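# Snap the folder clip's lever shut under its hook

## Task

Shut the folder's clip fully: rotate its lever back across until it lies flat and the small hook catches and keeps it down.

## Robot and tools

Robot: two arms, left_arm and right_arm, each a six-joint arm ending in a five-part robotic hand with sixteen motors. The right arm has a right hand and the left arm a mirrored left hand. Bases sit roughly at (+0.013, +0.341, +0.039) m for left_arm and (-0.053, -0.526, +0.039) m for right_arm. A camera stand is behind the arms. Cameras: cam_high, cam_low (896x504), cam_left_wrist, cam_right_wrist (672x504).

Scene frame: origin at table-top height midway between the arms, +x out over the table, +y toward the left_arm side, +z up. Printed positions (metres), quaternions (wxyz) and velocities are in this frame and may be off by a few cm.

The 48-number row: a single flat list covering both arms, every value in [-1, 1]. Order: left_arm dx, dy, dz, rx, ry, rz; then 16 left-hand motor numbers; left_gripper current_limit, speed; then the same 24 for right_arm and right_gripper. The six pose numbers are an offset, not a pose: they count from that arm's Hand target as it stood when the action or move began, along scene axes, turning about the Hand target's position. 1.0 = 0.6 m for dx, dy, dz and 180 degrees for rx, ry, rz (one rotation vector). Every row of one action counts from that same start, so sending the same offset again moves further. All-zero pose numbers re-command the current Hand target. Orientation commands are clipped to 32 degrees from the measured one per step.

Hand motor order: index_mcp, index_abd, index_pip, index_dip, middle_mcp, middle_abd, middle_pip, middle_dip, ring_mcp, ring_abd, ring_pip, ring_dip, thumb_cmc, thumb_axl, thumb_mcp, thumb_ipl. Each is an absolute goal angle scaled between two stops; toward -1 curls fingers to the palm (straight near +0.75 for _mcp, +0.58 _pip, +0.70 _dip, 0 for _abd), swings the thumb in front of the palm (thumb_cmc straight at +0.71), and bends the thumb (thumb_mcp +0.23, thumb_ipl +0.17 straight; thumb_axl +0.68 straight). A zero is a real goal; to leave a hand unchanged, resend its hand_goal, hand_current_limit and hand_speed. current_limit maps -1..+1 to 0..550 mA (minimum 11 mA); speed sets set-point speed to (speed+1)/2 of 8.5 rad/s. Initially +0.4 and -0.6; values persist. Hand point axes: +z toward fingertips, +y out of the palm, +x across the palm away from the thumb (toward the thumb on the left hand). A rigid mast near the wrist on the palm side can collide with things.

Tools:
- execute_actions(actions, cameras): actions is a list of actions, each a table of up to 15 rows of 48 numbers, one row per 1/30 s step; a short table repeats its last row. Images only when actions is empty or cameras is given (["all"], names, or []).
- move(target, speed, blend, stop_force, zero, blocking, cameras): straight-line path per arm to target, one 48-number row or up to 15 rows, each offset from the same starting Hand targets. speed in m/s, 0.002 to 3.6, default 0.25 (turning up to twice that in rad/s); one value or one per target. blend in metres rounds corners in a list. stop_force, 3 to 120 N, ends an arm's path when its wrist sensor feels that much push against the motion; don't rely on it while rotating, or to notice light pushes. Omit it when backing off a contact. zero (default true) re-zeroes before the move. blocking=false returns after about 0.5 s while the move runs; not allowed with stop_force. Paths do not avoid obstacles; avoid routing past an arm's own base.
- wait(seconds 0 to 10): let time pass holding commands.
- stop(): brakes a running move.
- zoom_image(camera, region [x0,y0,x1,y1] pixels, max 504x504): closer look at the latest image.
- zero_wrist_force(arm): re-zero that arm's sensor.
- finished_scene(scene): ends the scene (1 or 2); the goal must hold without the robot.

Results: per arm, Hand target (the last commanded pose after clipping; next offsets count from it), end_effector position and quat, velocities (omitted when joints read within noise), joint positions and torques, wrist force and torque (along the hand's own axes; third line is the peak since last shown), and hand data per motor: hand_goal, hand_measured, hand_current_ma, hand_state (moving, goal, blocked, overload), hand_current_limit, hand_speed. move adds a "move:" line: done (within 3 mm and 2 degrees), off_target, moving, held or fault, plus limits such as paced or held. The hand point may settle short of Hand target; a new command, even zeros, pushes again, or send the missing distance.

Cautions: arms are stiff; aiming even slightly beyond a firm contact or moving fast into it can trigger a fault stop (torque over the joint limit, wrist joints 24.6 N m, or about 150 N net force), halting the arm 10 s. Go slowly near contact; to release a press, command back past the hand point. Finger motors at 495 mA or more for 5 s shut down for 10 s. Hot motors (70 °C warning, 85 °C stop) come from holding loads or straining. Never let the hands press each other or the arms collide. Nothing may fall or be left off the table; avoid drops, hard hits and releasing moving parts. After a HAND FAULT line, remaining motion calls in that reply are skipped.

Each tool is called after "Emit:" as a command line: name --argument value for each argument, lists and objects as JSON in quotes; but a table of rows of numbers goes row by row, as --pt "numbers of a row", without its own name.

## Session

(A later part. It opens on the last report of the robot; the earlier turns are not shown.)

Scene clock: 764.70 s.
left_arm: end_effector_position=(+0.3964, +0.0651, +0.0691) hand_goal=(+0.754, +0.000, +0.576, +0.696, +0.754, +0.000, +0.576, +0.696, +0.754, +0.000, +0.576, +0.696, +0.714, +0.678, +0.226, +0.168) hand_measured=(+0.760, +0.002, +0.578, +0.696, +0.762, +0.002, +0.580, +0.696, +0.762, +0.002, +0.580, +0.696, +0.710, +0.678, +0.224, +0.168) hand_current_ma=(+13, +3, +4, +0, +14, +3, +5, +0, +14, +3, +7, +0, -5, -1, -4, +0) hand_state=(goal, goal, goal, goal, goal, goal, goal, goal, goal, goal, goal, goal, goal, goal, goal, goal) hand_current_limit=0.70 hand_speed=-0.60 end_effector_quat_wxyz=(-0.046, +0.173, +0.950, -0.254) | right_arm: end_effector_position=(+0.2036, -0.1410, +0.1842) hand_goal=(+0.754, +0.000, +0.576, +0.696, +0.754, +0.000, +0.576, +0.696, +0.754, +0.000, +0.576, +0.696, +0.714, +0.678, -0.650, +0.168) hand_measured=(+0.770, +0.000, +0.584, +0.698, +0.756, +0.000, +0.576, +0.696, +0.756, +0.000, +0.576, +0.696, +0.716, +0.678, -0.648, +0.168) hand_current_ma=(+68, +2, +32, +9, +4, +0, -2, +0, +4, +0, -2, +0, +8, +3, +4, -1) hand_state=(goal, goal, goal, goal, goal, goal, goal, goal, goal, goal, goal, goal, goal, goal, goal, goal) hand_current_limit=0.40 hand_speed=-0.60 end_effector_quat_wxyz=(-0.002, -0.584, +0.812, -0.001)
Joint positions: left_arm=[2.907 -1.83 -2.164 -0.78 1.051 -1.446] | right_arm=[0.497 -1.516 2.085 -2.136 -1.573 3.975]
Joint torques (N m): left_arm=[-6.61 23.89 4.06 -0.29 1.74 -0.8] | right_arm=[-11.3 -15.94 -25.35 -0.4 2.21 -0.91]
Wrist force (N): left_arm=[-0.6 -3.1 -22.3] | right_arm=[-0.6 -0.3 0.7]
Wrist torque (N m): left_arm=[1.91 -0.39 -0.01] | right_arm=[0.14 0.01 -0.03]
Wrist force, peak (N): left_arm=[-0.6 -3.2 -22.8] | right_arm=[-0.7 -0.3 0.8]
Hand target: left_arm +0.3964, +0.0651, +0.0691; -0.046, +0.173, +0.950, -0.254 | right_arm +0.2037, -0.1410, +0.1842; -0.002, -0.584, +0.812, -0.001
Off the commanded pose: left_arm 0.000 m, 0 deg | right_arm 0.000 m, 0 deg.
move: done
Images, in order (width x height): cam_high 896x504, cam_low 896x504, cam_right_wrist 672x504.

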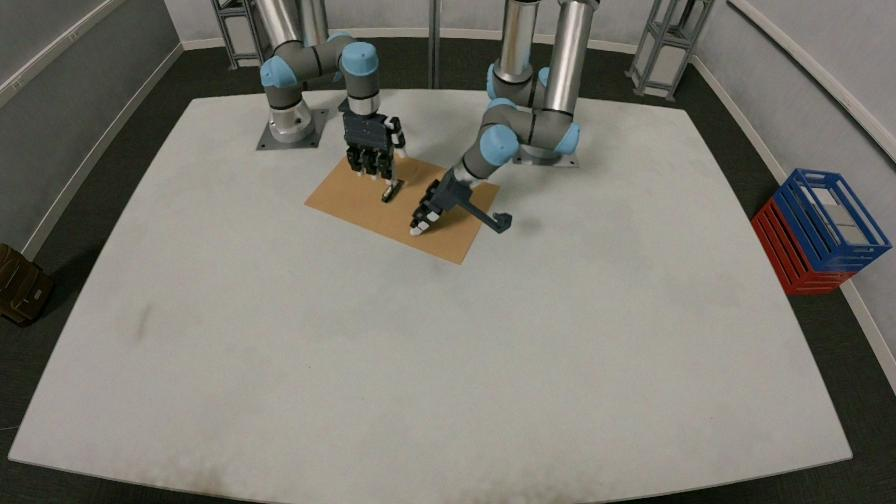

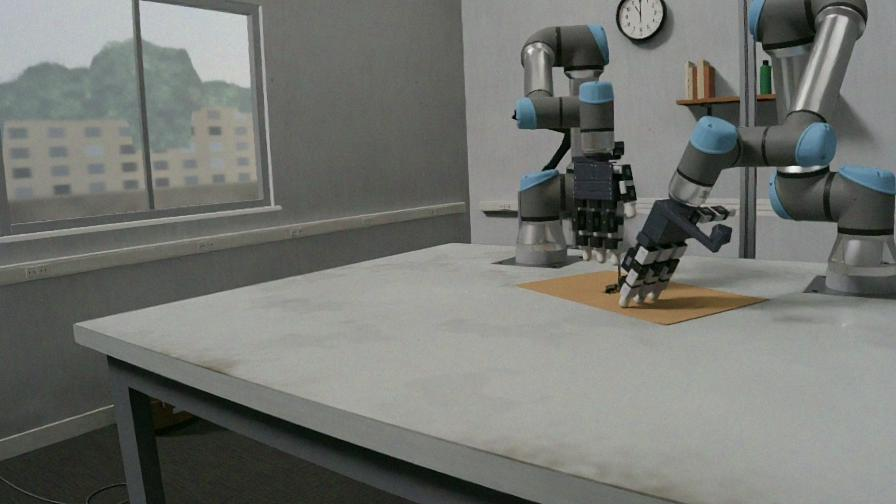

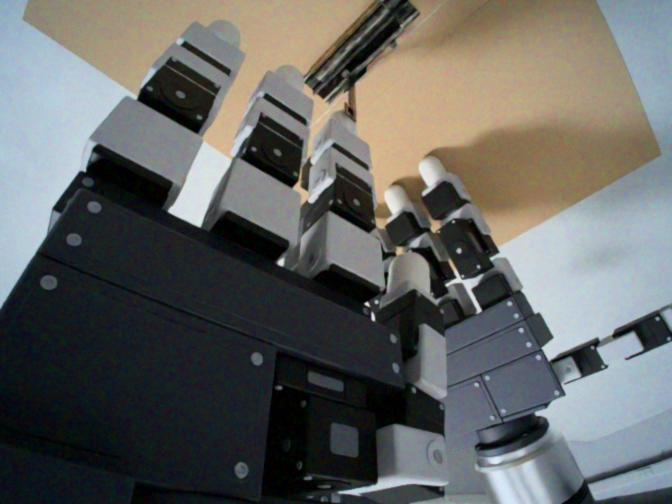

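Emit:
move --pt "0 0 0 0 0 0 0.754 0 0.576 0.696 0.754 0 0.576 0.696 0.754 0 0.576 0.696 0.714 0.678 0.226 0.168 0.7 -0.6 -0.0228 0.0086 0.0003 0 0 0 0.754 0 0.576 0.696 0.754 0 0.576 0.696 0.754 0 0.576 0.696 0.714 0.678 -0.65 0.168 0.4 -0.6" --pt "0 0 0 0 0 0 0.754 0 0.576 0.696 0.754 0 0.576 0.696 0.754 0 0.576 0.696 0.714 0.678 0.226 0.168 0.7 -0.6 -0.0448 0.0168 -0.0053 0 0 0 0.754 0 0.576 0.696 0.754 0 0.576 0.696 0.754 0 0.576 0.696 0.714 0.678 -0.65 0.168 0.4 -0.6" --speed 0.02 --blend '[0.003,0]' --cameras '["cam_high","cam_low","cam_right_wrist"]'

Emit:
zoom_image --camera "cam_low" --region '[560, 250, 660, 325]'

Emit:
zoom_image --camera "cam_right_wrist" --region '[270, 0, 430, 160]'

Emit:
zoom_image --camera "cam_high" --region '[350, 150, 430, 230]'

Scene clock: 779.57 s.
left_arm: end_effector_position=(+0.3964, +0.0651, +0.0691) hand_goal=(+0.754, +0.000, +0.576, +0.696, +0.754, +0.000, +0.576, +0.696, +0.754, +0.000, +0.576, +0.696, +0.714, +0.678, +0.226, +0.168) hand_measured=(+0.760, +0.002, +0.578, +0.696, +0.762, +0.002, +0.580, +0.696, +0.762, +0.002, +0.580, +0.696, +0.710, +0.678, +0.224, +0.168) hand_current_ma=(+13, +3, +4, +0, +14, +3, +5, +0, +14, +3, +7, +0, -5, -1, -4, +0) hand_state=(goal, goal, goal, goal, goal, goal, goal, goal, goal, goal, goal, goal, goal, goal, goal, goal) hand_current_limit=0.70 hand_speed=-0.60 end_effector_quat_wxyz=(-0.046, +0.173, +0.950, -0.254) | right_arm: end_effector_position=(+0.1766, -0.1309, +0.1810) hand_goal=(+0.754, +0.000, +0.576, +0.696, +0.754, +0.000, +0.576, +0.696, +0.754, +0.000, +0.576, +0.696, +0.714, +0.678, -0.650, +0.168) hand_measured=(+0.770, +0.002, +0.584, +0.698, +0.756, +0.000, +0.576, +0.696, +0.756, +0.000, +0.576, +0.696, +0.716, +0.678, -0.650, +0.168) hand_current_ma=(+68, +3, +32, +9, +3, +0, -2, +0, +4, +0, -2, +0, +7, +3, +4, -1) hand_state=(goal, goal, goal, goal, goal, goal, goal, goal, goal, goal, goal, goal, goal, goal, goal, goal) hand_current_limit=0.40 hand_speed=-0.60 end_effector_quat_wxyz=(-0.002, -0.584, +0.812, -0.001)
Joint positions: left_arm=[2.907 -1.83 -2.164 -0.78 1.051 -1.446] | right_arm=[0.547 -1.537 2.117 -2.147 -1.572 4.025]
Joint torques (N m): left_arm=[-7.03 22.84 6.05 -0.15 1.64 -0.88] | right_arm=[-9.47 -23.54 -25.2 -2.8 2.74 -1.12]
Wrist force (N): left_arm=[-0.3 -3.3 -22.4] | right_arm=[0.1 -0.7 0.3]
Wrist torque (N m): left_arm=[1.89 -0.44 0.01] | right_arm=[0.16 -0.08 0.04]
Wrist force, peak (N): left_arm=[-0.6 -3.5 -22.7] | right_arm=[-0.7 -0.5 0.7]
Hand target: left_arm +0.3964, +0.0651, +0.0691; -0.046, +0.173, +0.950, -0.254 | right_arm +0.1768, -0.1310, +0.1810; -0.002, -0.584, +0.812, -0.001
Off the commanded pose: left_arm 0.000 m, 0 deg | right_arm 0.000 m, 0 deg.
move: done
Images, in order (width x height): cam_high 896x504, cam_low 896x504, cam_right_wrist 672x504.

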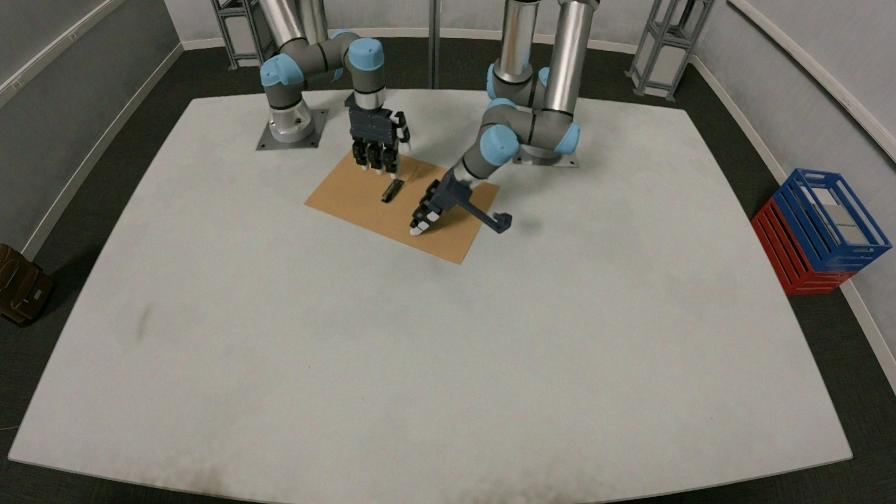

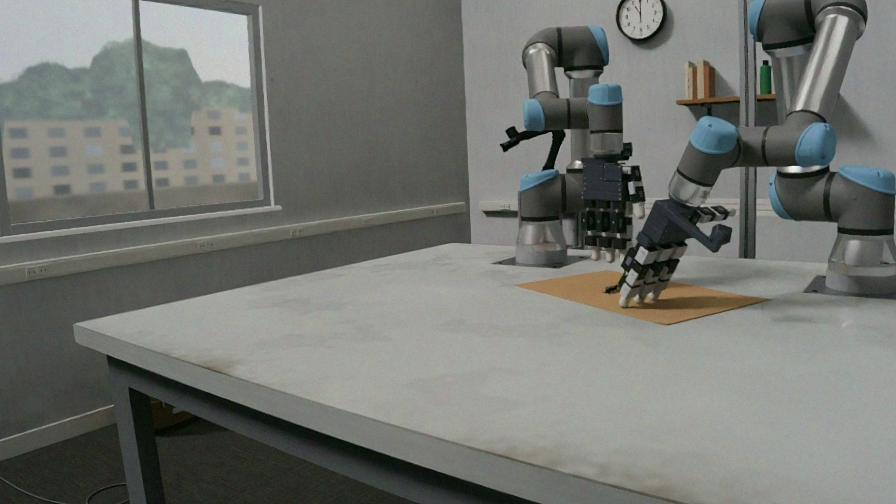

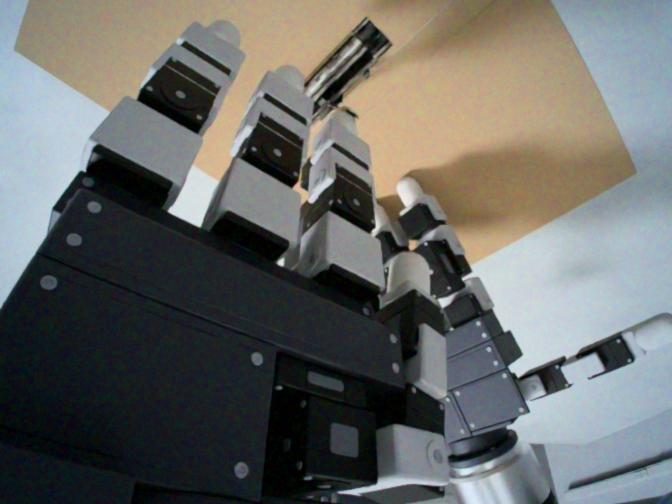

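Scaled by 5.040 from the camera's 896x504 image, which has a finer 1280x720 frame.

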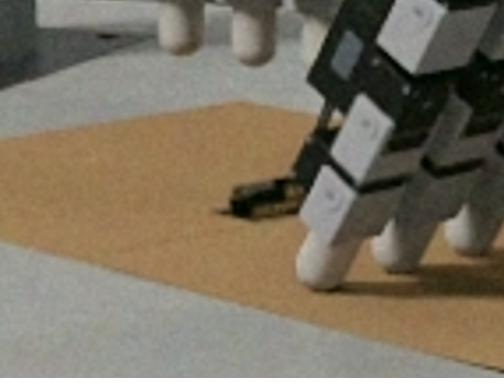

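Scaled by 3.150 from the camera's 672x504 image, which has a finer 960x720 frame.

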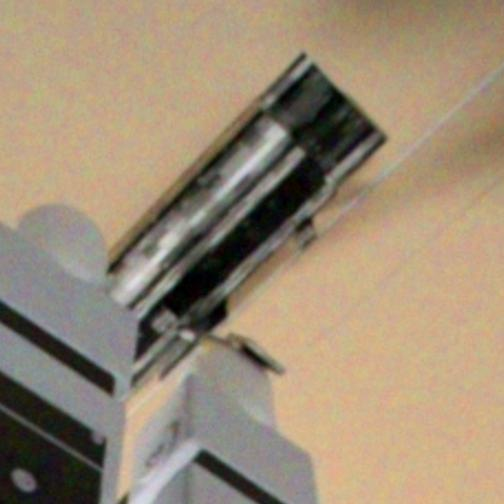

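Scaled by 6.300 from the camera's 896x504 image, which has a finer 1280x720 frame.

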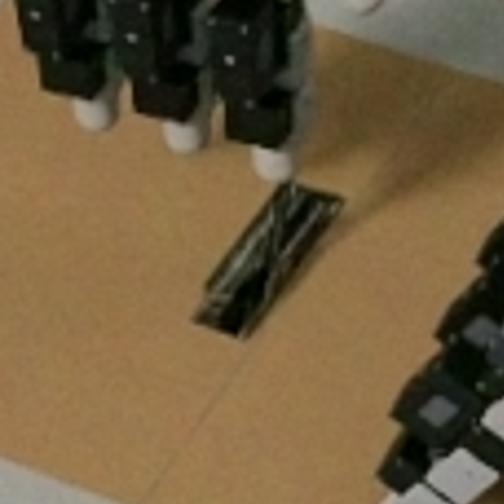

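Emit:
move --pt "0 0 0 0 0 0 0.754 0 0.576 0.696 0.754 0 0.576 0.696 0.754 0 0.576 0.696 0.714 0.678 0.226 0.168 0.7 -0.6 -0.0197 0.0074 -0.0117 0 0 0 0.754 0 0.576 0.696 0.754 0 0.576 0.696 0.754 0 0.576 0.696 0.714 0.678 -0.65 0.168 0.7 -0.6" --pt "0 0 0 0 0 0 0.754 0 0.576 0.696 0.754 0 0.576 0.696 0.754 0 0.576 0.696 0.714 0.678 0.226 0.168 0.7 -0.6 -0.0343 0.0129 -0.0285 0 0 0 0.754 0 0.576 0.696 0.754 0 0.576 0.696 0.754 0 0.576 0.696 0.714 0.678 -0.65 0.168 0.7 -0.6" --speed 0.02 --blend '[0.003,0]' --cameras '["cam_high","cam_low","cam_right_wrist"]'

Emit:
zoom_image --camera "cam_low" --region '[560, 250, 660, 325]'

Emit:
zoom_image --camera "cam_right_wrist" --region '[270, 0, 430, 160]'

Emit:
zoom_image --camera "cam_high" --region '[350, 150, 430, 230]'

Scene clock: 797.93 s.
left_arm: end_effector_position=(+0.3964, +0.0651, +0.0691) hand_goal=(+0.754, +0.000, +0.576, +0.696, +0.754, +0.000, +0.576, +0.696, +0.754, +0.000, +0.576, +0.696, +0.714, +0.678, +0.226, +0.168) hand_measured=(+0.760, +0.002, +0.578, +0.696, +0.762, +0.002, +0.580, +0.696, +0.762, +0.002, +0.580, +0.696, +0.710, +0.678, +0.224, +0.168) hand_current_ma=(+13, +3, +4, +0, +14, +3, +5, +0, +14, +3, +7, +0, -5, -1, -4, +0) hand_state=(goal, goal, goal, goal, goal, goal, goal, goal, goal, goal, goal, goal, goal, goal, goal, goal) hand_current_limit=0.70 hand_speed=-0.60 end_effector_quat_wxyz=(-0.046, +0.173, +0.950, -0.254) | right_arm: end_effector_position=(+0.1561, -0.1232, +0.1638) hand_goal=(+0.754, +0.000, +0.576, +0.696, +0.754, +0.000, +0.576, +0.696, +0.754, +0.000, +0.576, +0.696, +0.714, +0.678, -0.650, +0.168) hand_measured=(+0.772, +0.004, +0.588, +0.700, +0.754, +0.000, +0.576, +0.696, +0.756, +0.000, +0.576, +0.696, +0.716, +0.678, -0.650, +0.168) hand_current_ma=(+74, +12, +44, +13, +3, +0, -2, +0, +3, +0, -2, +0, +7, +3, +4, -1) hand_state=(goal, goal, goal, goal, goal, goal, goal, goal, goal, goal, goal, goal, goal, goal, goal, goal) hand_current_limit=0.70 hand_speed=-0.60 end_effector_quat_wxyz=(-0.002, -0.584, +0.812, -0.001)
Joint positions: left_arm=[2.907 -1.83 -2.164 -0.78 1.051 -1.446] | right_arm=[0.587 -1.528 2.16 -2.2 -1.572 4.065]
Joint torques (N m): left_arm=[-6.65 22.82 8.45 -0.24 1.43 -0.93] | right_arm=[-4.15 -21.61 -24.4 0.01 2.73 -0.71]
Wrist force (N): left_arm=[-0.5 -3.4 -22.5] | right_arm=[-0.3 -0.7 -1.9]
Wrist torque (N m): left_arm=[1.89 -0.41 0.00] | right_arm=[0.43 -0.14 0.02]
Wrist force, peak (N): left_arm=[-0.4 -3.1 -22.8] | right_arm=[-0.2 -0.8 -2.2]
Hand target: left_arm +0.3964, +0.0651, +0.0691; -0.046, +0.173, +0.950, -0.254 | right_arm +0.1562, -0.1232, +0.1639; -0.002, -0.584, +0.812, -0.001
Off the commanded pose: left_arm 0.000 m, 0 deg | right_arm 0.000 m, 0 deg.
move: done
Images, in order (width x height): cam_high 896x504, cam_low 896x504, cam_right_wrist 672x504.

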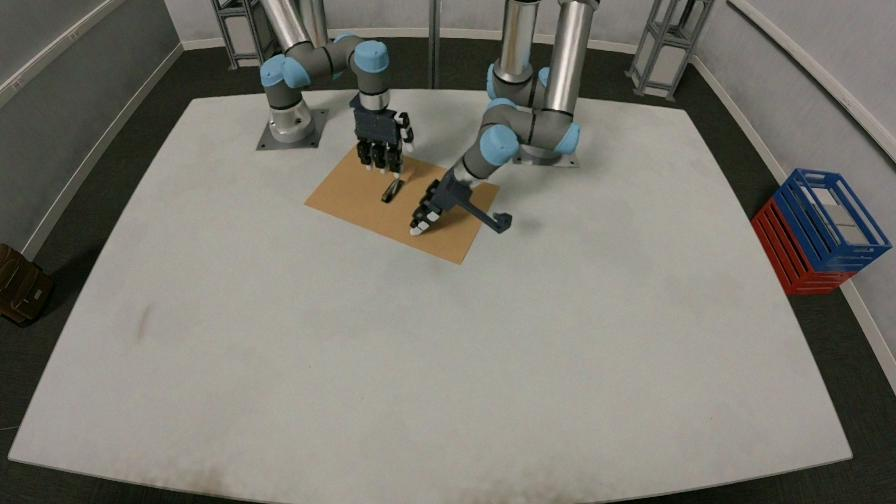

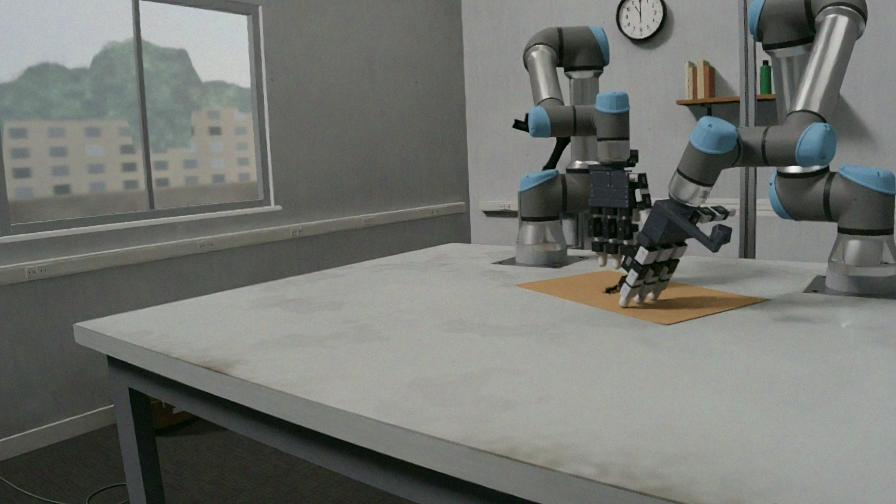

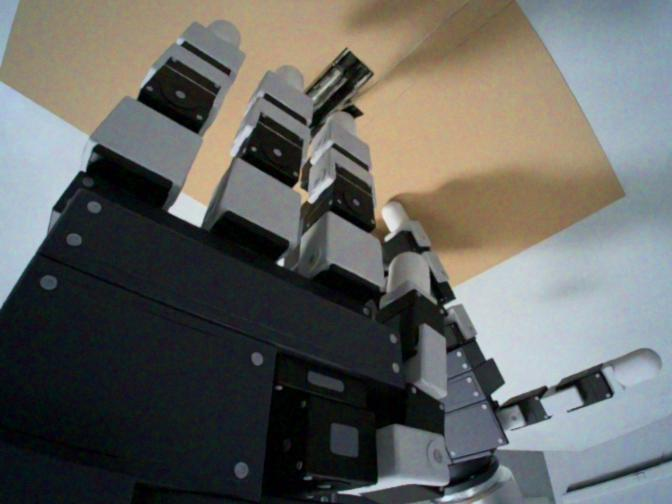

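Scaled by 5.040 from the camera's 896x504 image, which has a finer 1280x720 frame.

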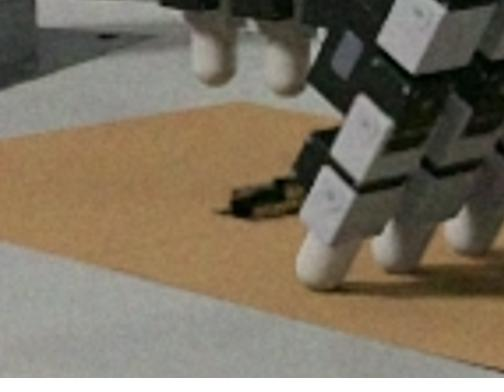

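Scaled by 3.150 from the camera's 672x504 image, which has a finer 960x720 frame.

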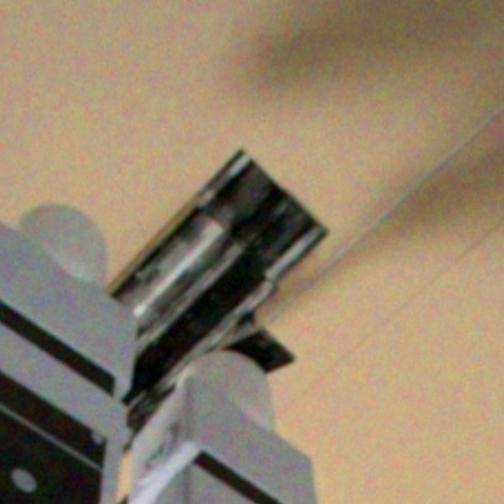

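Scaled by 6.300 from the camera's 896x504 image, which has a finer 1280x720 frame.

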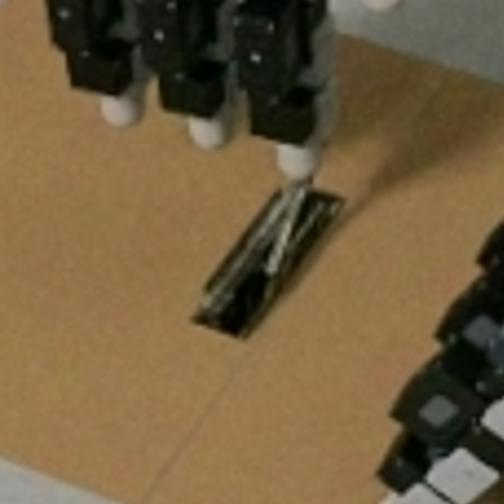

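Emit:
move --target '[0,0,0,0,0,0, 0.754,0,0.576,0.696,0.754,0,0.576,0.696,0.754,0,0.576,0.696,0.714,0.678,0.226,0.168,0.7,-0.6, -0.0094,0.0035,-0.0167,0,0,0, 0.754,0,0.576,0.696,0.754,0,0.576,0.696,0.754,0,0.576,0.696,0.714,0.678,-0.65,0.168,0.7,-0.6]' --speed 0.015 --stop_force 20 --cameras '["cam_high","cam_low","cam_right_wrist"]'

Emit:
zoom_image --camera "cam_right_wrist" --region '[270, 0, 430, 160]'

Emit:
zoom_image --camera "cam_high" --region '[370, 160, 420, 210]'

Scene clock: 808.80 s.
left_arm: end_effector_position=(+0.3964, +0.0651, +0.0691) hand_goal=(+0.754, +0.000, +0.576, +0.696, +0.754, +0.000, +0.576, +0.696, +0.754, +0.000, +0.576, +0.696, +0.714, +0.678, +0.226, +0.168) hand_measured=(+0.760, +0.002, +0.578, +0.696, +0.762, +0.002, +0.580, +0.696, +0.762, +0.002, +0.580, +0.696, +0.710, +0.678, +0.224, +0.168) hand_current_ma=(+13, +3, +4, +0, +14, +3, +5, +0, +14, +3, +7, +0, -5, -1, -4, +0) hand_state=(goal, goal, goal, goal, goal, goal, goal, goal, goal, goal, goal, goal, goal, goal, goal, goal) hand_current_limit=0.70 hand_speed=-0.60 end_effector_quat_wxyz=(-0.046, +0.173, +0.950, -0.254) | right_arm: end_effector_position=(+0.1506, -0.1211, +0.1539) hand_goal=(+0.754, +0.000, +0.576, +0.696, +0.754, +0.000, +0.576, +0.696, +0.754, +0.000, +0.576, +0.696, +0.714, +0.678, -0.650, +0.168) hand_measured=(+0.774, +0.006, +0.588, +0.700, +0.754, +0.000, +0.576, +0.696, +0.756, +0.000, +0.576, +0.696, +0.716, +0.678, -0.650, +0.168) hand_current_ma=(+81, +20, +48, +14, +3, +0, -2, +0, +3, +0, -2, +0, +7, +3, +4, -1) hand_state=(goal, goal, goal, goal, goal, goal, goal, goal, goal, goal, goal, goal, goal, goal, goal, goal) hand_current_limit=0.70 hand_speed=-0.60 end_effector_quat_wxyz=(-0.002, -0.584, +0.812, -0.001)
Joint positions: left_arm=[2.907 -1.83 -2.164 -0.78 1.051 -1.446] | right_arm=[0.598 -1.515 2.178 -2.23 -1.572 4.076]
Joint torques (N m): left_arm=[-6.6 23.06 9.45 -0.16 1.74 -0.91] | right_arm=[-12.42 -29.46 -26.18 0.18 2.84 -0.9]
Wrist force (N): left_arm=[-0.2 -3.0 -22.2] | right_arm=[-0.6 -0.8 -2.3]
Wrist torque (N m): left_arm=[1.91 -0.46 0.03] | right_arm=[0.43 -0.14 -0.01]
Wrist force, peak (N): left_arm=[-0.1 -3.2 -22.7] | right_arm=[-0.5 -1.0 -3.7]
Hand target: left_arm +0.3964, +0.0651, +0.0691; -0.046, +0.173, +0.950, -0.254 | right_arm +0.1506, -0.1211, +0.1539; -0.002, -0.584, +0.812, -0.001
Off the commanded pose: left_arm 0.000 m, 0 deg | right_arm 0.000 m, 0 deg.
move: done
Images, in order (width x height): cam_high 896x504, cam_low 896x504, cam_right_wrist 672x504.

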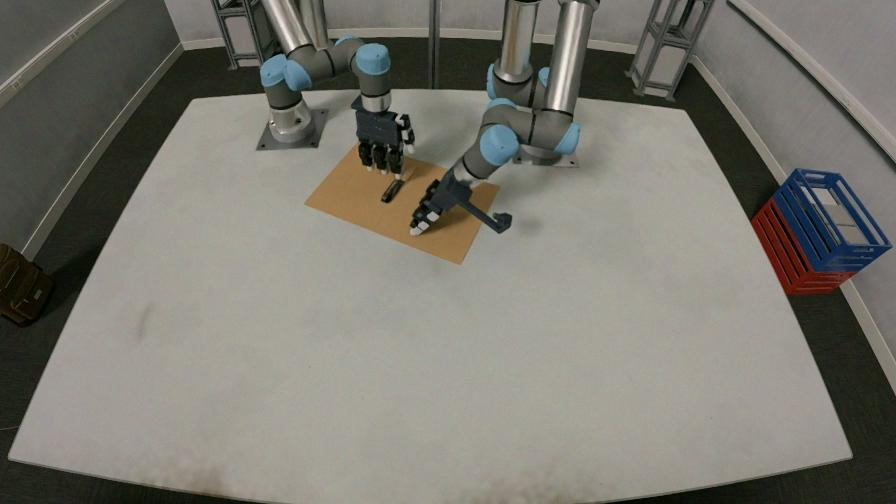

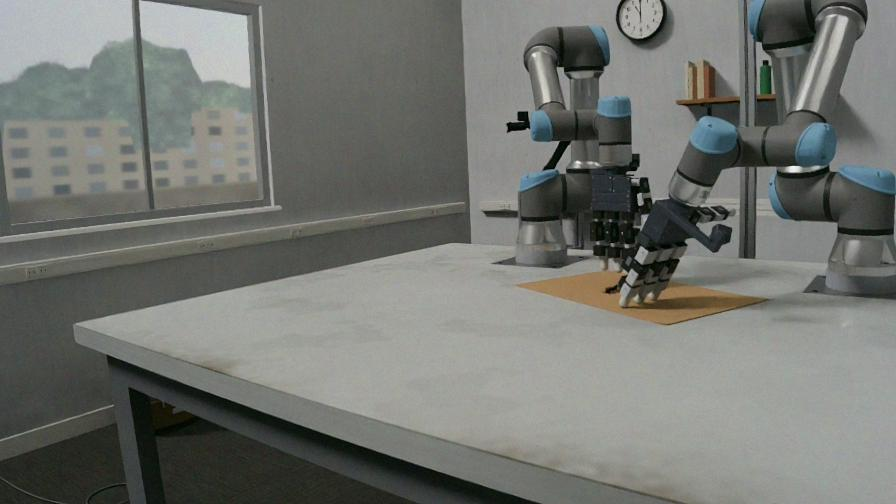

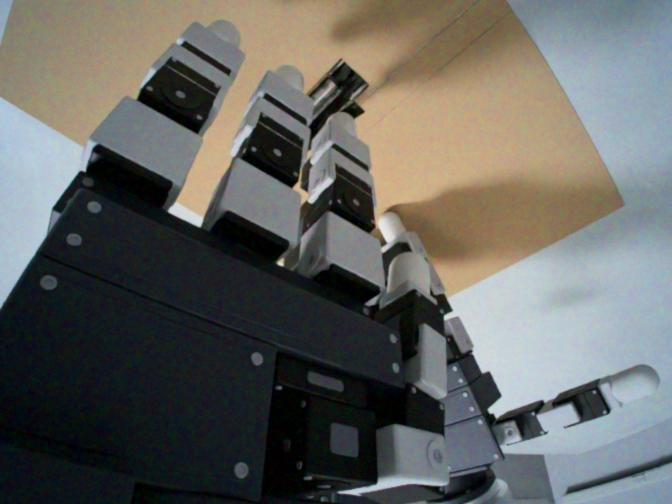

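Scaled by 3.150 from the camera's 672x504 image, which has a finer 960x720 frame.

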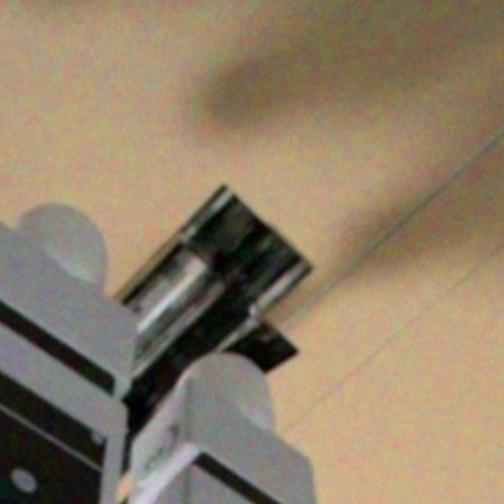

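Scaled by 10.080 from the camera's 896x504 image, which has a finer 1280x720 frame.

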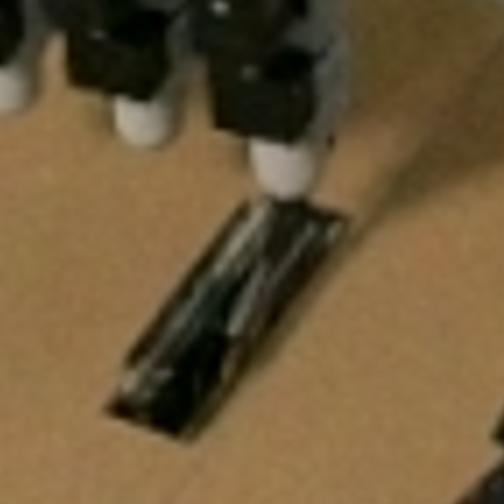

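Emit:
move --target '[0,0,0,0,0,0, 0.754,0,0.576,0.696,0.754,0,0.576,0.696,0.754,0,0.576,0.696,0.714,0.678,0.226,0.168,0.7,-0.6, -0.0101,0.0038,-0.0143,0,0,0, 0.754,0,0.576,0.696,0.754,0,0.576,0.696,0.754,0,0.576,0.696,0.714,0.678,-0.65,0.168,0.7,-0.6]' --speed 0.015 --stop_force 20 --cameras '["cam_high","cam_low","cam_right_wrist"]'

Emit:
zoom_image --camera "cam_right_wrist" --region '[270, 0, 430, 160]'

Emit:
zoom_image --camera "cam_high" --region '[370, 160, 420, 210]'

Emit:
zoom_image --camera "cam_low" --region '[580, 250, 660, 310]'

Scene clock: 818.77 s.
left_arm: end_effector_position=(+0.3964, +0.0651, +0.0691) hand_goal=(+0.754, +0.000, +0.576, +0.696, +0.754, +0.000, +0.576, +0.696, +0.754, +0.000, +0.576, +0.696, +0.714, +0.678, +0.226, +0.168) hand_measured=(+0.760, +0.002, +0.578, +0.696, +0.762, +0.002, +0.580, +0.696, +0.762, +0.002, +0.580, +0.696, +0.710, +0.678, +0.224, +0.168) hand_current_ma=(+13, +3, +4, +0, +14, +3, +5, +0, +14, +3, +7, +0, -5, -1, -4, +0) hand_state=(goal, goal, goal, goal, goal, goal, goal, goal, goal, goal, goal, goal, goal, goal, goal, goal) hand_current_limit=0.70 hand_speed=-0.60 end_effector_quat_wxyz=(-0.046, +0.173, +0.950, -0.254) | right_arm: end_effector_position=(+0.1445, -0.1188, +0.1453) hand_goal=(+0.754, +0.000, +0.576, +0.696, +0.754, +0.000, +0.576, +0.696, +0.754, +0.000, +0.576, +0.696, +0.714, +0.678, -0.650, +0.168) hand_measured=(+0.786, +0.006, +0.598, +0.706, +0.754, +0.000, +0.576, +0.696, +0.756, +0.000, +0.576, +0.696, +0.716, +0.678, -0.650, +0.168) hand_current_ma=(+136, +21, +88, +33, +3, +0, -2, +0, +3, +0, -2, +0, +7, +3, +4, -1) hand_state=(blocked, goal, blocked, goal, goal, goal, goal, goal, goal, goal, goal, goal, goal, goal, goal, goal) hand_current_limit=0.70 hand_speed=-0.60 end_effector_quat_wxyz=(-0.002, -0.584, +0.812, -0.001)
Joint positions: left_arm=[2.907 -1.83 -2.164 -0.78 1.051 -1.446] | right_arm=[0.611 -1.504 2.194 -2.257 -1.572 4.089]
Joint torques (N m): left_arm=[-5.98 23.68 11.89 -0.31 1.6 -1.13] | right_arm=[-12.04 -29.36 -25.33 0.67 2.85 -0.99]
Wrist force (N): left_arm=[-0.5 -3.4 -22.3] | right_arm=[-0.7 -1.4 -3.0]
Wrist torque (N m): left_arm=[1.87 -0.40 -0.01] | right_arm=[0.52 -0.14 -0.03]
Wrist force, peak (N): left_arm=[-0.4 -3.3 -22.7] | right_arm=[-0.5 -1.4 -4.4]
Hand target: left_arm +0.3964, +0.0651, +0.0691; -0.046, +0.173, +0.950, -0.254 | right_arm +0.1445, -0.1188, +0.1453; -0.002, -0.584, +0.812, -0.001
Off the commanded pose: left_arm 0.000 m, 0 deg | right_arm 0.000 m, 0 deg.
move: done
Images, in order (width x height): cam_high 896x504, cam_low 896x504, cam_right_wrist 672x504.

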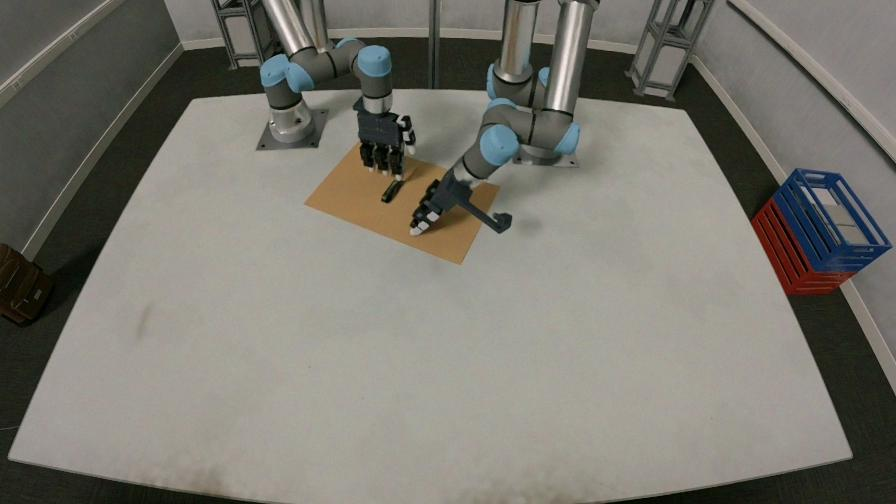

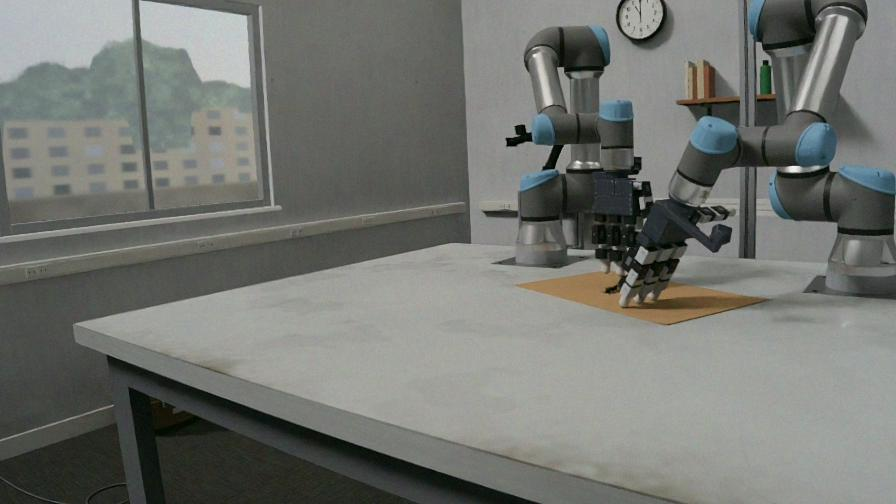

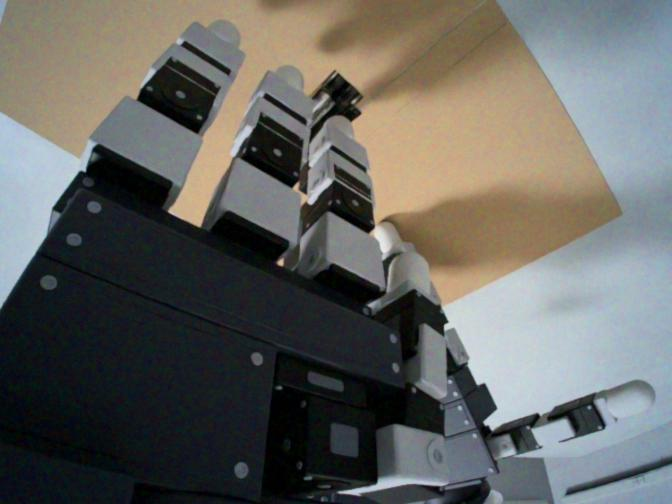

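Scaled by 3.150 from the camera's 672x504 image, which has a finer 960x720 frame.

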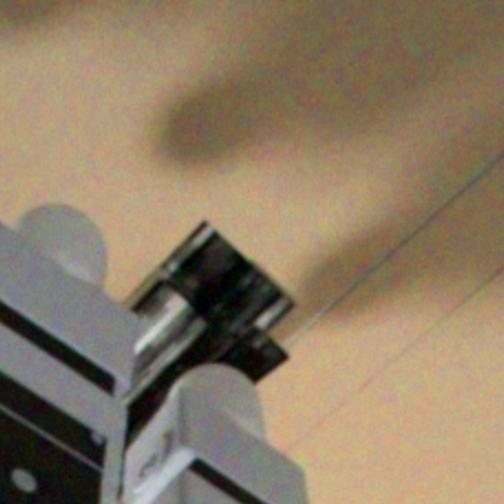

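Scaled by 10.080 from the camera's 896x504 image, which has a finer 1280x720 frame.

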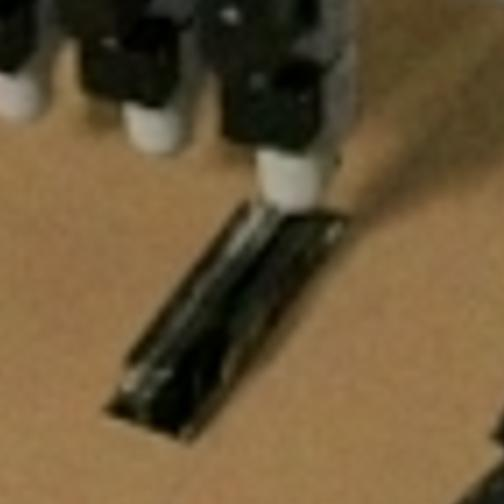

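Scaled by 6.300 from the camera's 896x504 image, which has a finer 1280x720 frame.

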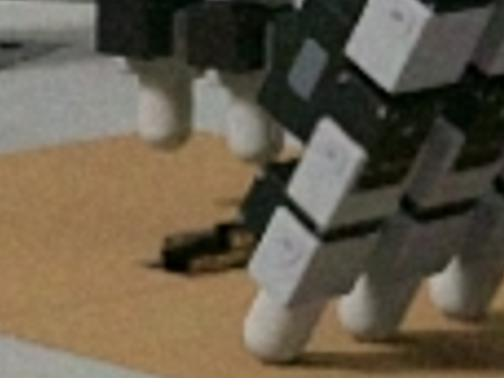

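Emit:
move --target '[0,0,0,0,0,0, 0.754,0,0.576,0.696,0.754,0,0.576,0.696,0.754,0,0.576,0.696,0.714,0.678,0.226,0.168,0.7,-0.6, -0.0082,0.0067,0.0067,0,0,0, 0.754,0,0.576,0.696,0.754,0,0.576,0.696,0.754,0,0.576,0.696,0.714,0.678,-0.65,0.168,0.7,-0.6]' --speed 0.02 --cameras '["cam_high","cam_right_wrist"]'

Emit:
zoom_image --camera "cam_right_wrist" --region '[270, 0, 430, 160]'

Emit:
zoom_image --camera "cam_high" --region '[370, 160, 420, 210]'

Scene clock: 830.20 s.
left_arm: end_effector_position=(+0.3964, +0.0651, +0.0691) hand_goal=(+0.754, +0.000, +0.576, +0.696, +0.754, +0.000, +0.576, +0.696, +0.754, +0.000, +0.576, +0.696, +0.714, +0.678, +0.226, +0.168) hand_measured=(+0.762, +0.002, +0.580, +0.696, +0.762, +0.002, +0.580, +0.696, +0.764, +0.002, +0.582, +0.696, +0.710, +0.678, +0.224, +0.168) hand_current_ma=(+14, +3, +5, +0, +16, +3, +7, +0, +18, +3, +11, +1, -5, -1, -4, +0) hand_state=(goal, goal, goal, goal, goal, goal, goal, goal, goal, goal, goal, goal, goal, goal, goal, goal) hand_current_limit=0.70 hand_speed=-0.60 end_effector_quat_wxyz=(-0.046, +0.173, +0.950, -0.254) | right_arm: end_effector_position=(+0.1395, -0.1148, +0.1494) hand_goal=(+0.754, +0.000, +0.576, +0.696, +0.754, +0.000, +0.576, +0.696, +0.754, +0.000, +0.576, +0.696, +0.714, +0.678, -0.650, +0.168) hand_measured=(+0.802, -0.004, +0.610, +0.710, +0.754, +0.000, +0.576, +0.696, +0.756, +0.000, +0.576, +0.696, +0.716, +0.678, -0.650, +0.168) hand_current_ma=(+212, -10, +137, +57, +3, +0, -2, +0, +3, +0, -2, +0, +7, +3, +4, -1) hand_state=(blocked, goal, blocked, goal, goal, goal, goal, goal, goal, goal, goal, goal, goal, goal, goal, goal) hand_current_limit=0.70 hand_speed=-0.60 end_effector_quat_wxyz=(-0.002, -0.584, +0.812, -0.001)
Joint positions: left_arm=[2.907 -1.83 -2.164 -0.78 1.051 -1.446] | right_arm=[0.625 -1.511 2.188 -2.244 -1.572 4.103]
Joint torques (N m): left_arm=[-6.26 24.14 13.27 -0.34 1.64 -1.34] | right_arm=[-5.12 -19.83 -19.08 -2.43 3.25 -0.94]
Wrist force (N): left_arm=[-0.5 -3.0 -15.7] | right_arm=[0.0 -1.8 -1.6]
Wrist torque (N m): left_arm=[1.38 -0.12 0.01] | right_arm=[0.47 0.02 0.04]
Wrist force, peak (N): left_arm=[-0.3 -3.4 -22.9] | right_arm=[-0.6 -1.7 -3.4]
Hand target: left_arm +0.3964, +0.0651, +0.0691; -0.046, +0.173, +0.950, -0.254 | right_arm +0.1396, -0.1148, +0.1493; -0.002, -0.584, +0.812, -0.001
Off the commanded pose: left_arm 0.000 m, 0 deg | right_arm 0.000 m, 0 deg.
move: done
Images, in order (width x height): cam_high 896x504, cam_right_wrist 672x504.

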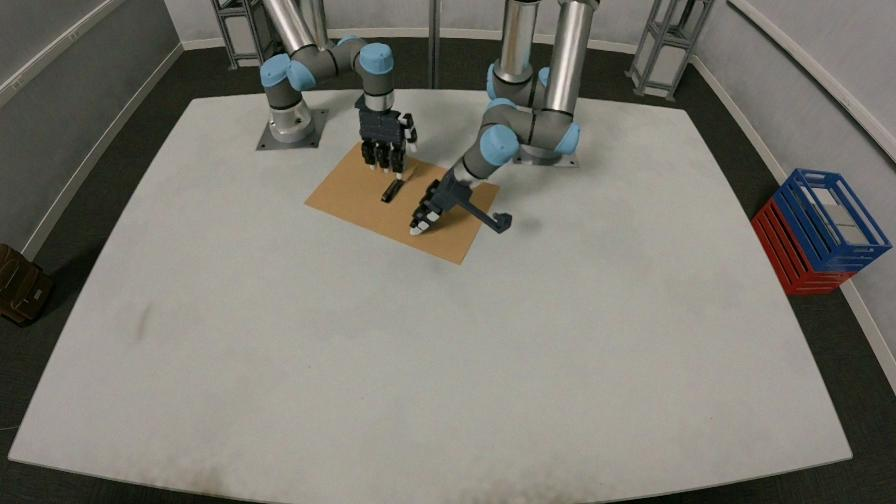

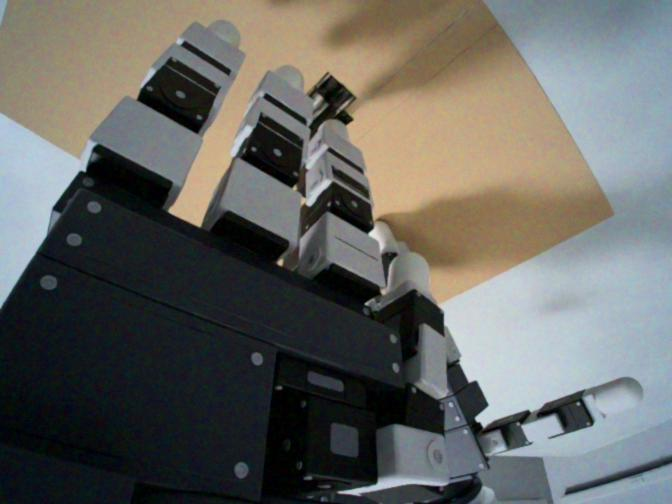

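Scaled by 3.150 from the camera's 672x504 image, which has a finer 960x720 frame.

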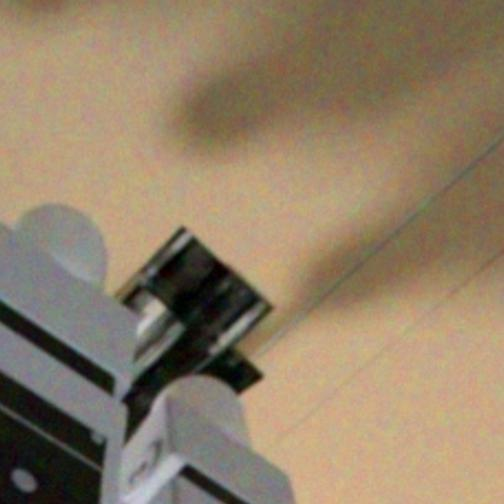

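Scaled by 10.080 from the camera's 896x504 image, which has a finer 1280x720 frame.

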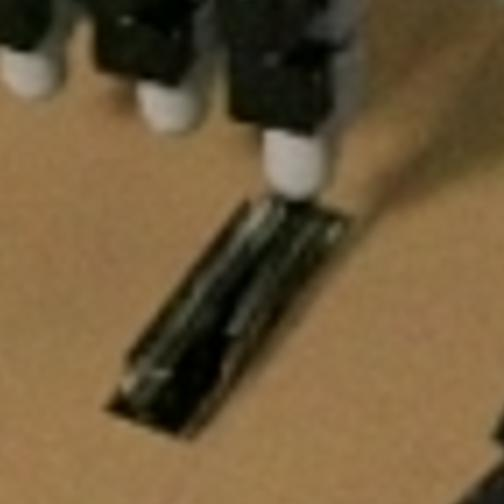

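Emit:
move --pt "0 0 0 0 0 0 0.754 0 0.576 0.696 0.754 0 0.576 0.696 0.754 0 0.576 0.696 0.714 0.678 0.226 0.168 0.7 -0.6 0.0109 -0.0041 0.005 0 0 0 0.754 0 0.576 0.696 0.754 0 0.576 0.696 0.754 0 0.576 0.696 0.714 0.678 -0.65 0.168 0.7 -0.6" --pt "0 0 0 0 0 0 0.754 0 0.576 0.696 0.754 0 0.576 0.696 0.754 0 0.576 0.696 0.714 0.678 0.226 0.168 0.7 -0.6 0.0109 -0.0041 0.0333 0 0 0 0.754 0 0.576 0.696 0.754 0 0.576 0.696 0.754 0 0.576 0.696 0.714 0.678 -0.65 0.168 0.7 -0.6" --speed 0.03 --cameras '["cam_high","cam_low","cam_right_wrist"]'

Emit:
zoom_image --camera "cam_right_wrist" --region '[270, 0, 430, 160]'

Emit:
zoom_image --camera "cam_high" --region '[370, 160, 420, 210]'

Emit:
zoom_image --camera "cam_low" --region '[580, 250, 660, 310]'

Scene clock: 839.03 s.
left_arm: end_effector_position=(+0.3964, +0.0651, +0.0691) hand_goal=(+0.754, +0.000, +0.576, +0.696, +0.754, +0.000, +0.576, +0.696, +0.754, +0.000, +0.576, +0.696, +0.714, +0.678, +0.226, +0.168) hand_measured=(+0.762, +0.002, +0.580, +0.696, +0.762, +0.002, +0.580, +0.696, +0.764, +0.002, +0.582, +0.696, +0.710, +0.678, +0.224, +0.168) hand_current_ma=(+14, +3, +5, +0, +16, +3, +7, +0, +18, +3, +11, +1, -5, -1, -4, +0) hand_state=(goal, goal, goal, goal, goal, goal, goal, goal, goal, goal, goal, goal, goal, goal, goal, goal) hand_current_limit=0.70 hand_speed=-0.60 end_effector_quat_wxyz=(-0.046, +0.173, +0.950, -0.254) | right_arm: end_effector_position=(+0.1462, -0.1172, +0.1695) hand_goal=(+0.754, +0.000, +0.576, +0.696, +0.754, +0.000, +0.576, +0.696, +0.754, +0.000, +0.576, +0.696, +0.714, +0.678, -0.650, +0.168) hand_measured=(+0.788, -0.004, +0.600, +0.706, +0.754, +0.000, +0.576, +0.696, +0.756, +0.000, +0.576, +0.696, +0.716, +0.678, -0.650, +0.168) hand_current_ma=(+152, -11, +97, +40, +3, +0, -2, +0, +3, +0, -2, +0, +7, +3, +4, -1) hand_state=(blocked, goal, blocked, goal, goal, goal, goal, goal, goal, goal, goal, goal, goal, goal, goal, goal) hand_current_limit=0.70 hand_speed=-0.60 end_effector_quat_wxyz=(-0.002, -0.584, +0.812, -0.001) end_effector_velocity=(+0.000, +0.000, -0.001) end_effector_angular_velocity=(+0.000, -0.002, -0.002)
Joint positions: left_arm=[2.907 -1.83 -2.164 -0.78 1.051 -1.446] | right_arm=[0.611 -1.54 2.156 -2.183 -1.572 4.089]
Joint velocities: left_arm=[within noise] | right_arm=[0 0 0.003 -0.005 -0.001 0.002]
Joint torques (N m): left_arm=[-5.96 22.68 15.71 -0.25 1.68 -1.31] | right_arm=[14.87 -11.83 -10.04 -4.44 -1.57 0.66]
Wrist force (N): left_arm=[-0.2 -2.9 -15.5] | right_arm=[-0.1 -0.5 -0.7]
Wrist torque (N m): left_arm=[1.39 -0.14 0.03] | right_arm=[0.30 0.00 0.13]
Wrist force, peak (N): left_arm=[-0.4 -3.0 -16.2] | right_arm=[0.2 -1.9 -2.8]
Hand target: left_arm +0.3964, +0.0651, +0.0691; -0.046, +0.173, +0.950, -0.254 | right_arm +0.1461, -0.1173, +0.1693; -0.002, -0.584, +0.812, -0.001
Off the commanded pose: left_arm 0.000 m, 0 deg | right_arm 0.000 m, 0 deg.
move: done
Images, in order (width x height): cam_high 896x504, cam_low 896x504, cam_right_wrist 672x504.

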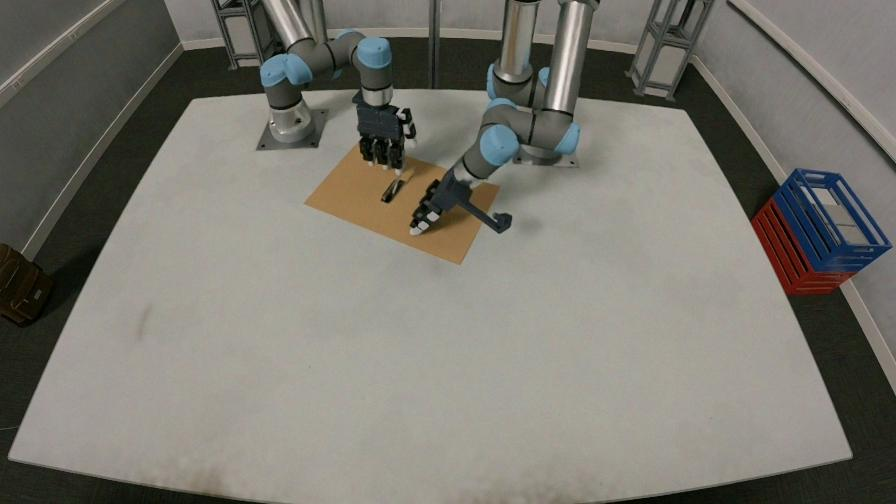

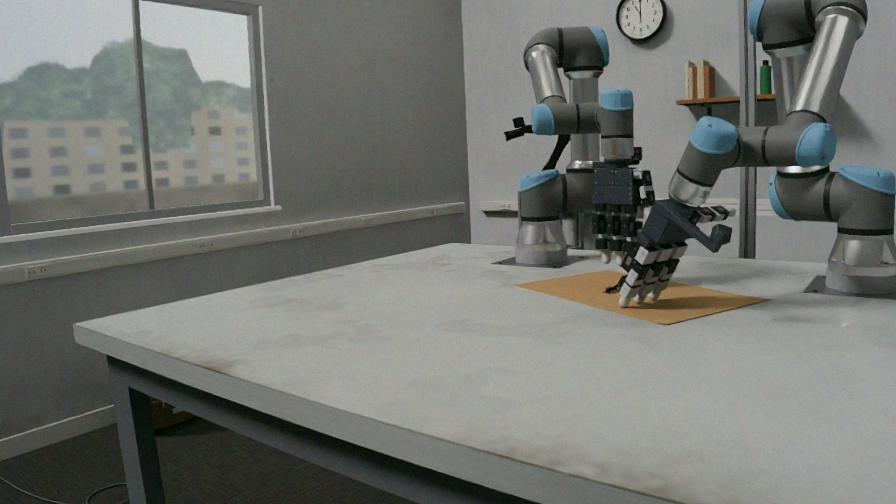

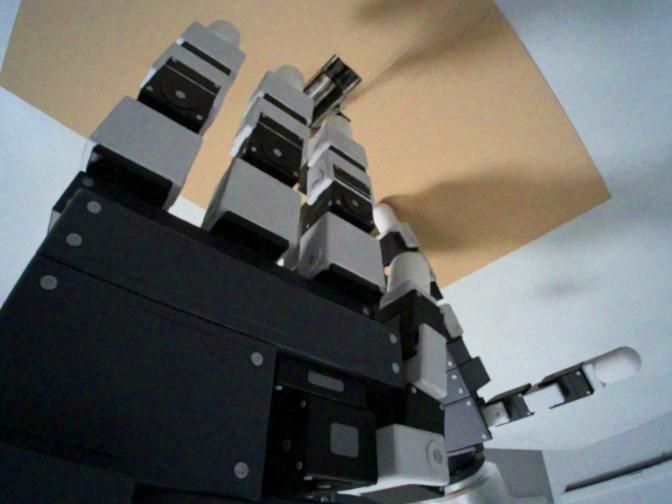

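Scaled by 3.150 from the camera's 672x504 image, which has a finer 960x720 frame.

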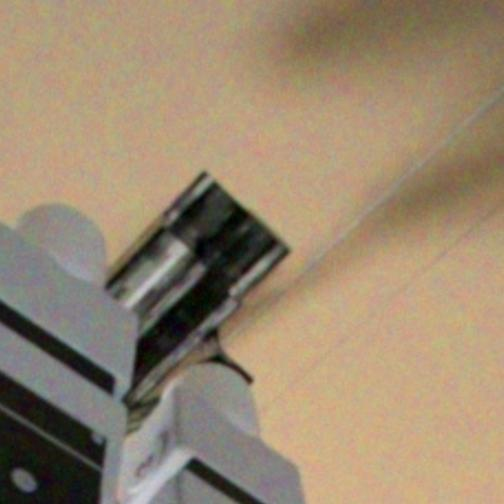

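Scaled by 10.080 from the camera's 896x504 image, which has a finer 1280x720 frame.

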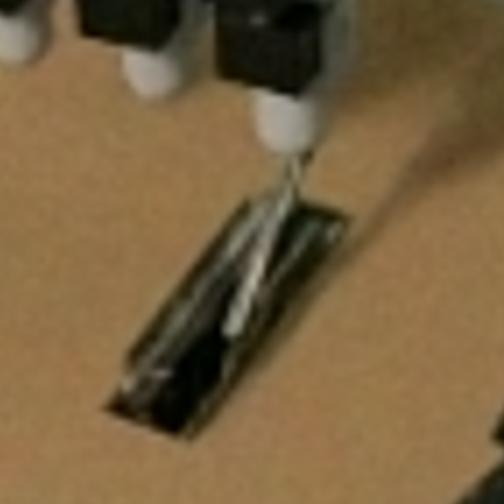

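Scaled by 6.300 from the camera's 896x504 image, which has a finer 1280x720 frame.

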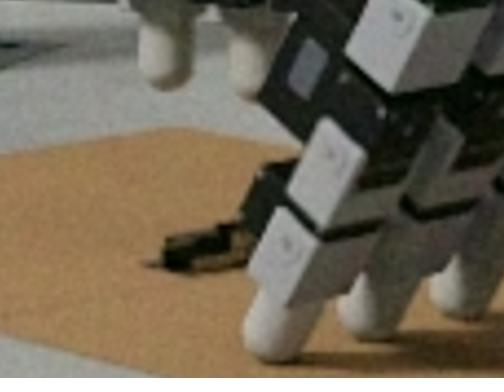

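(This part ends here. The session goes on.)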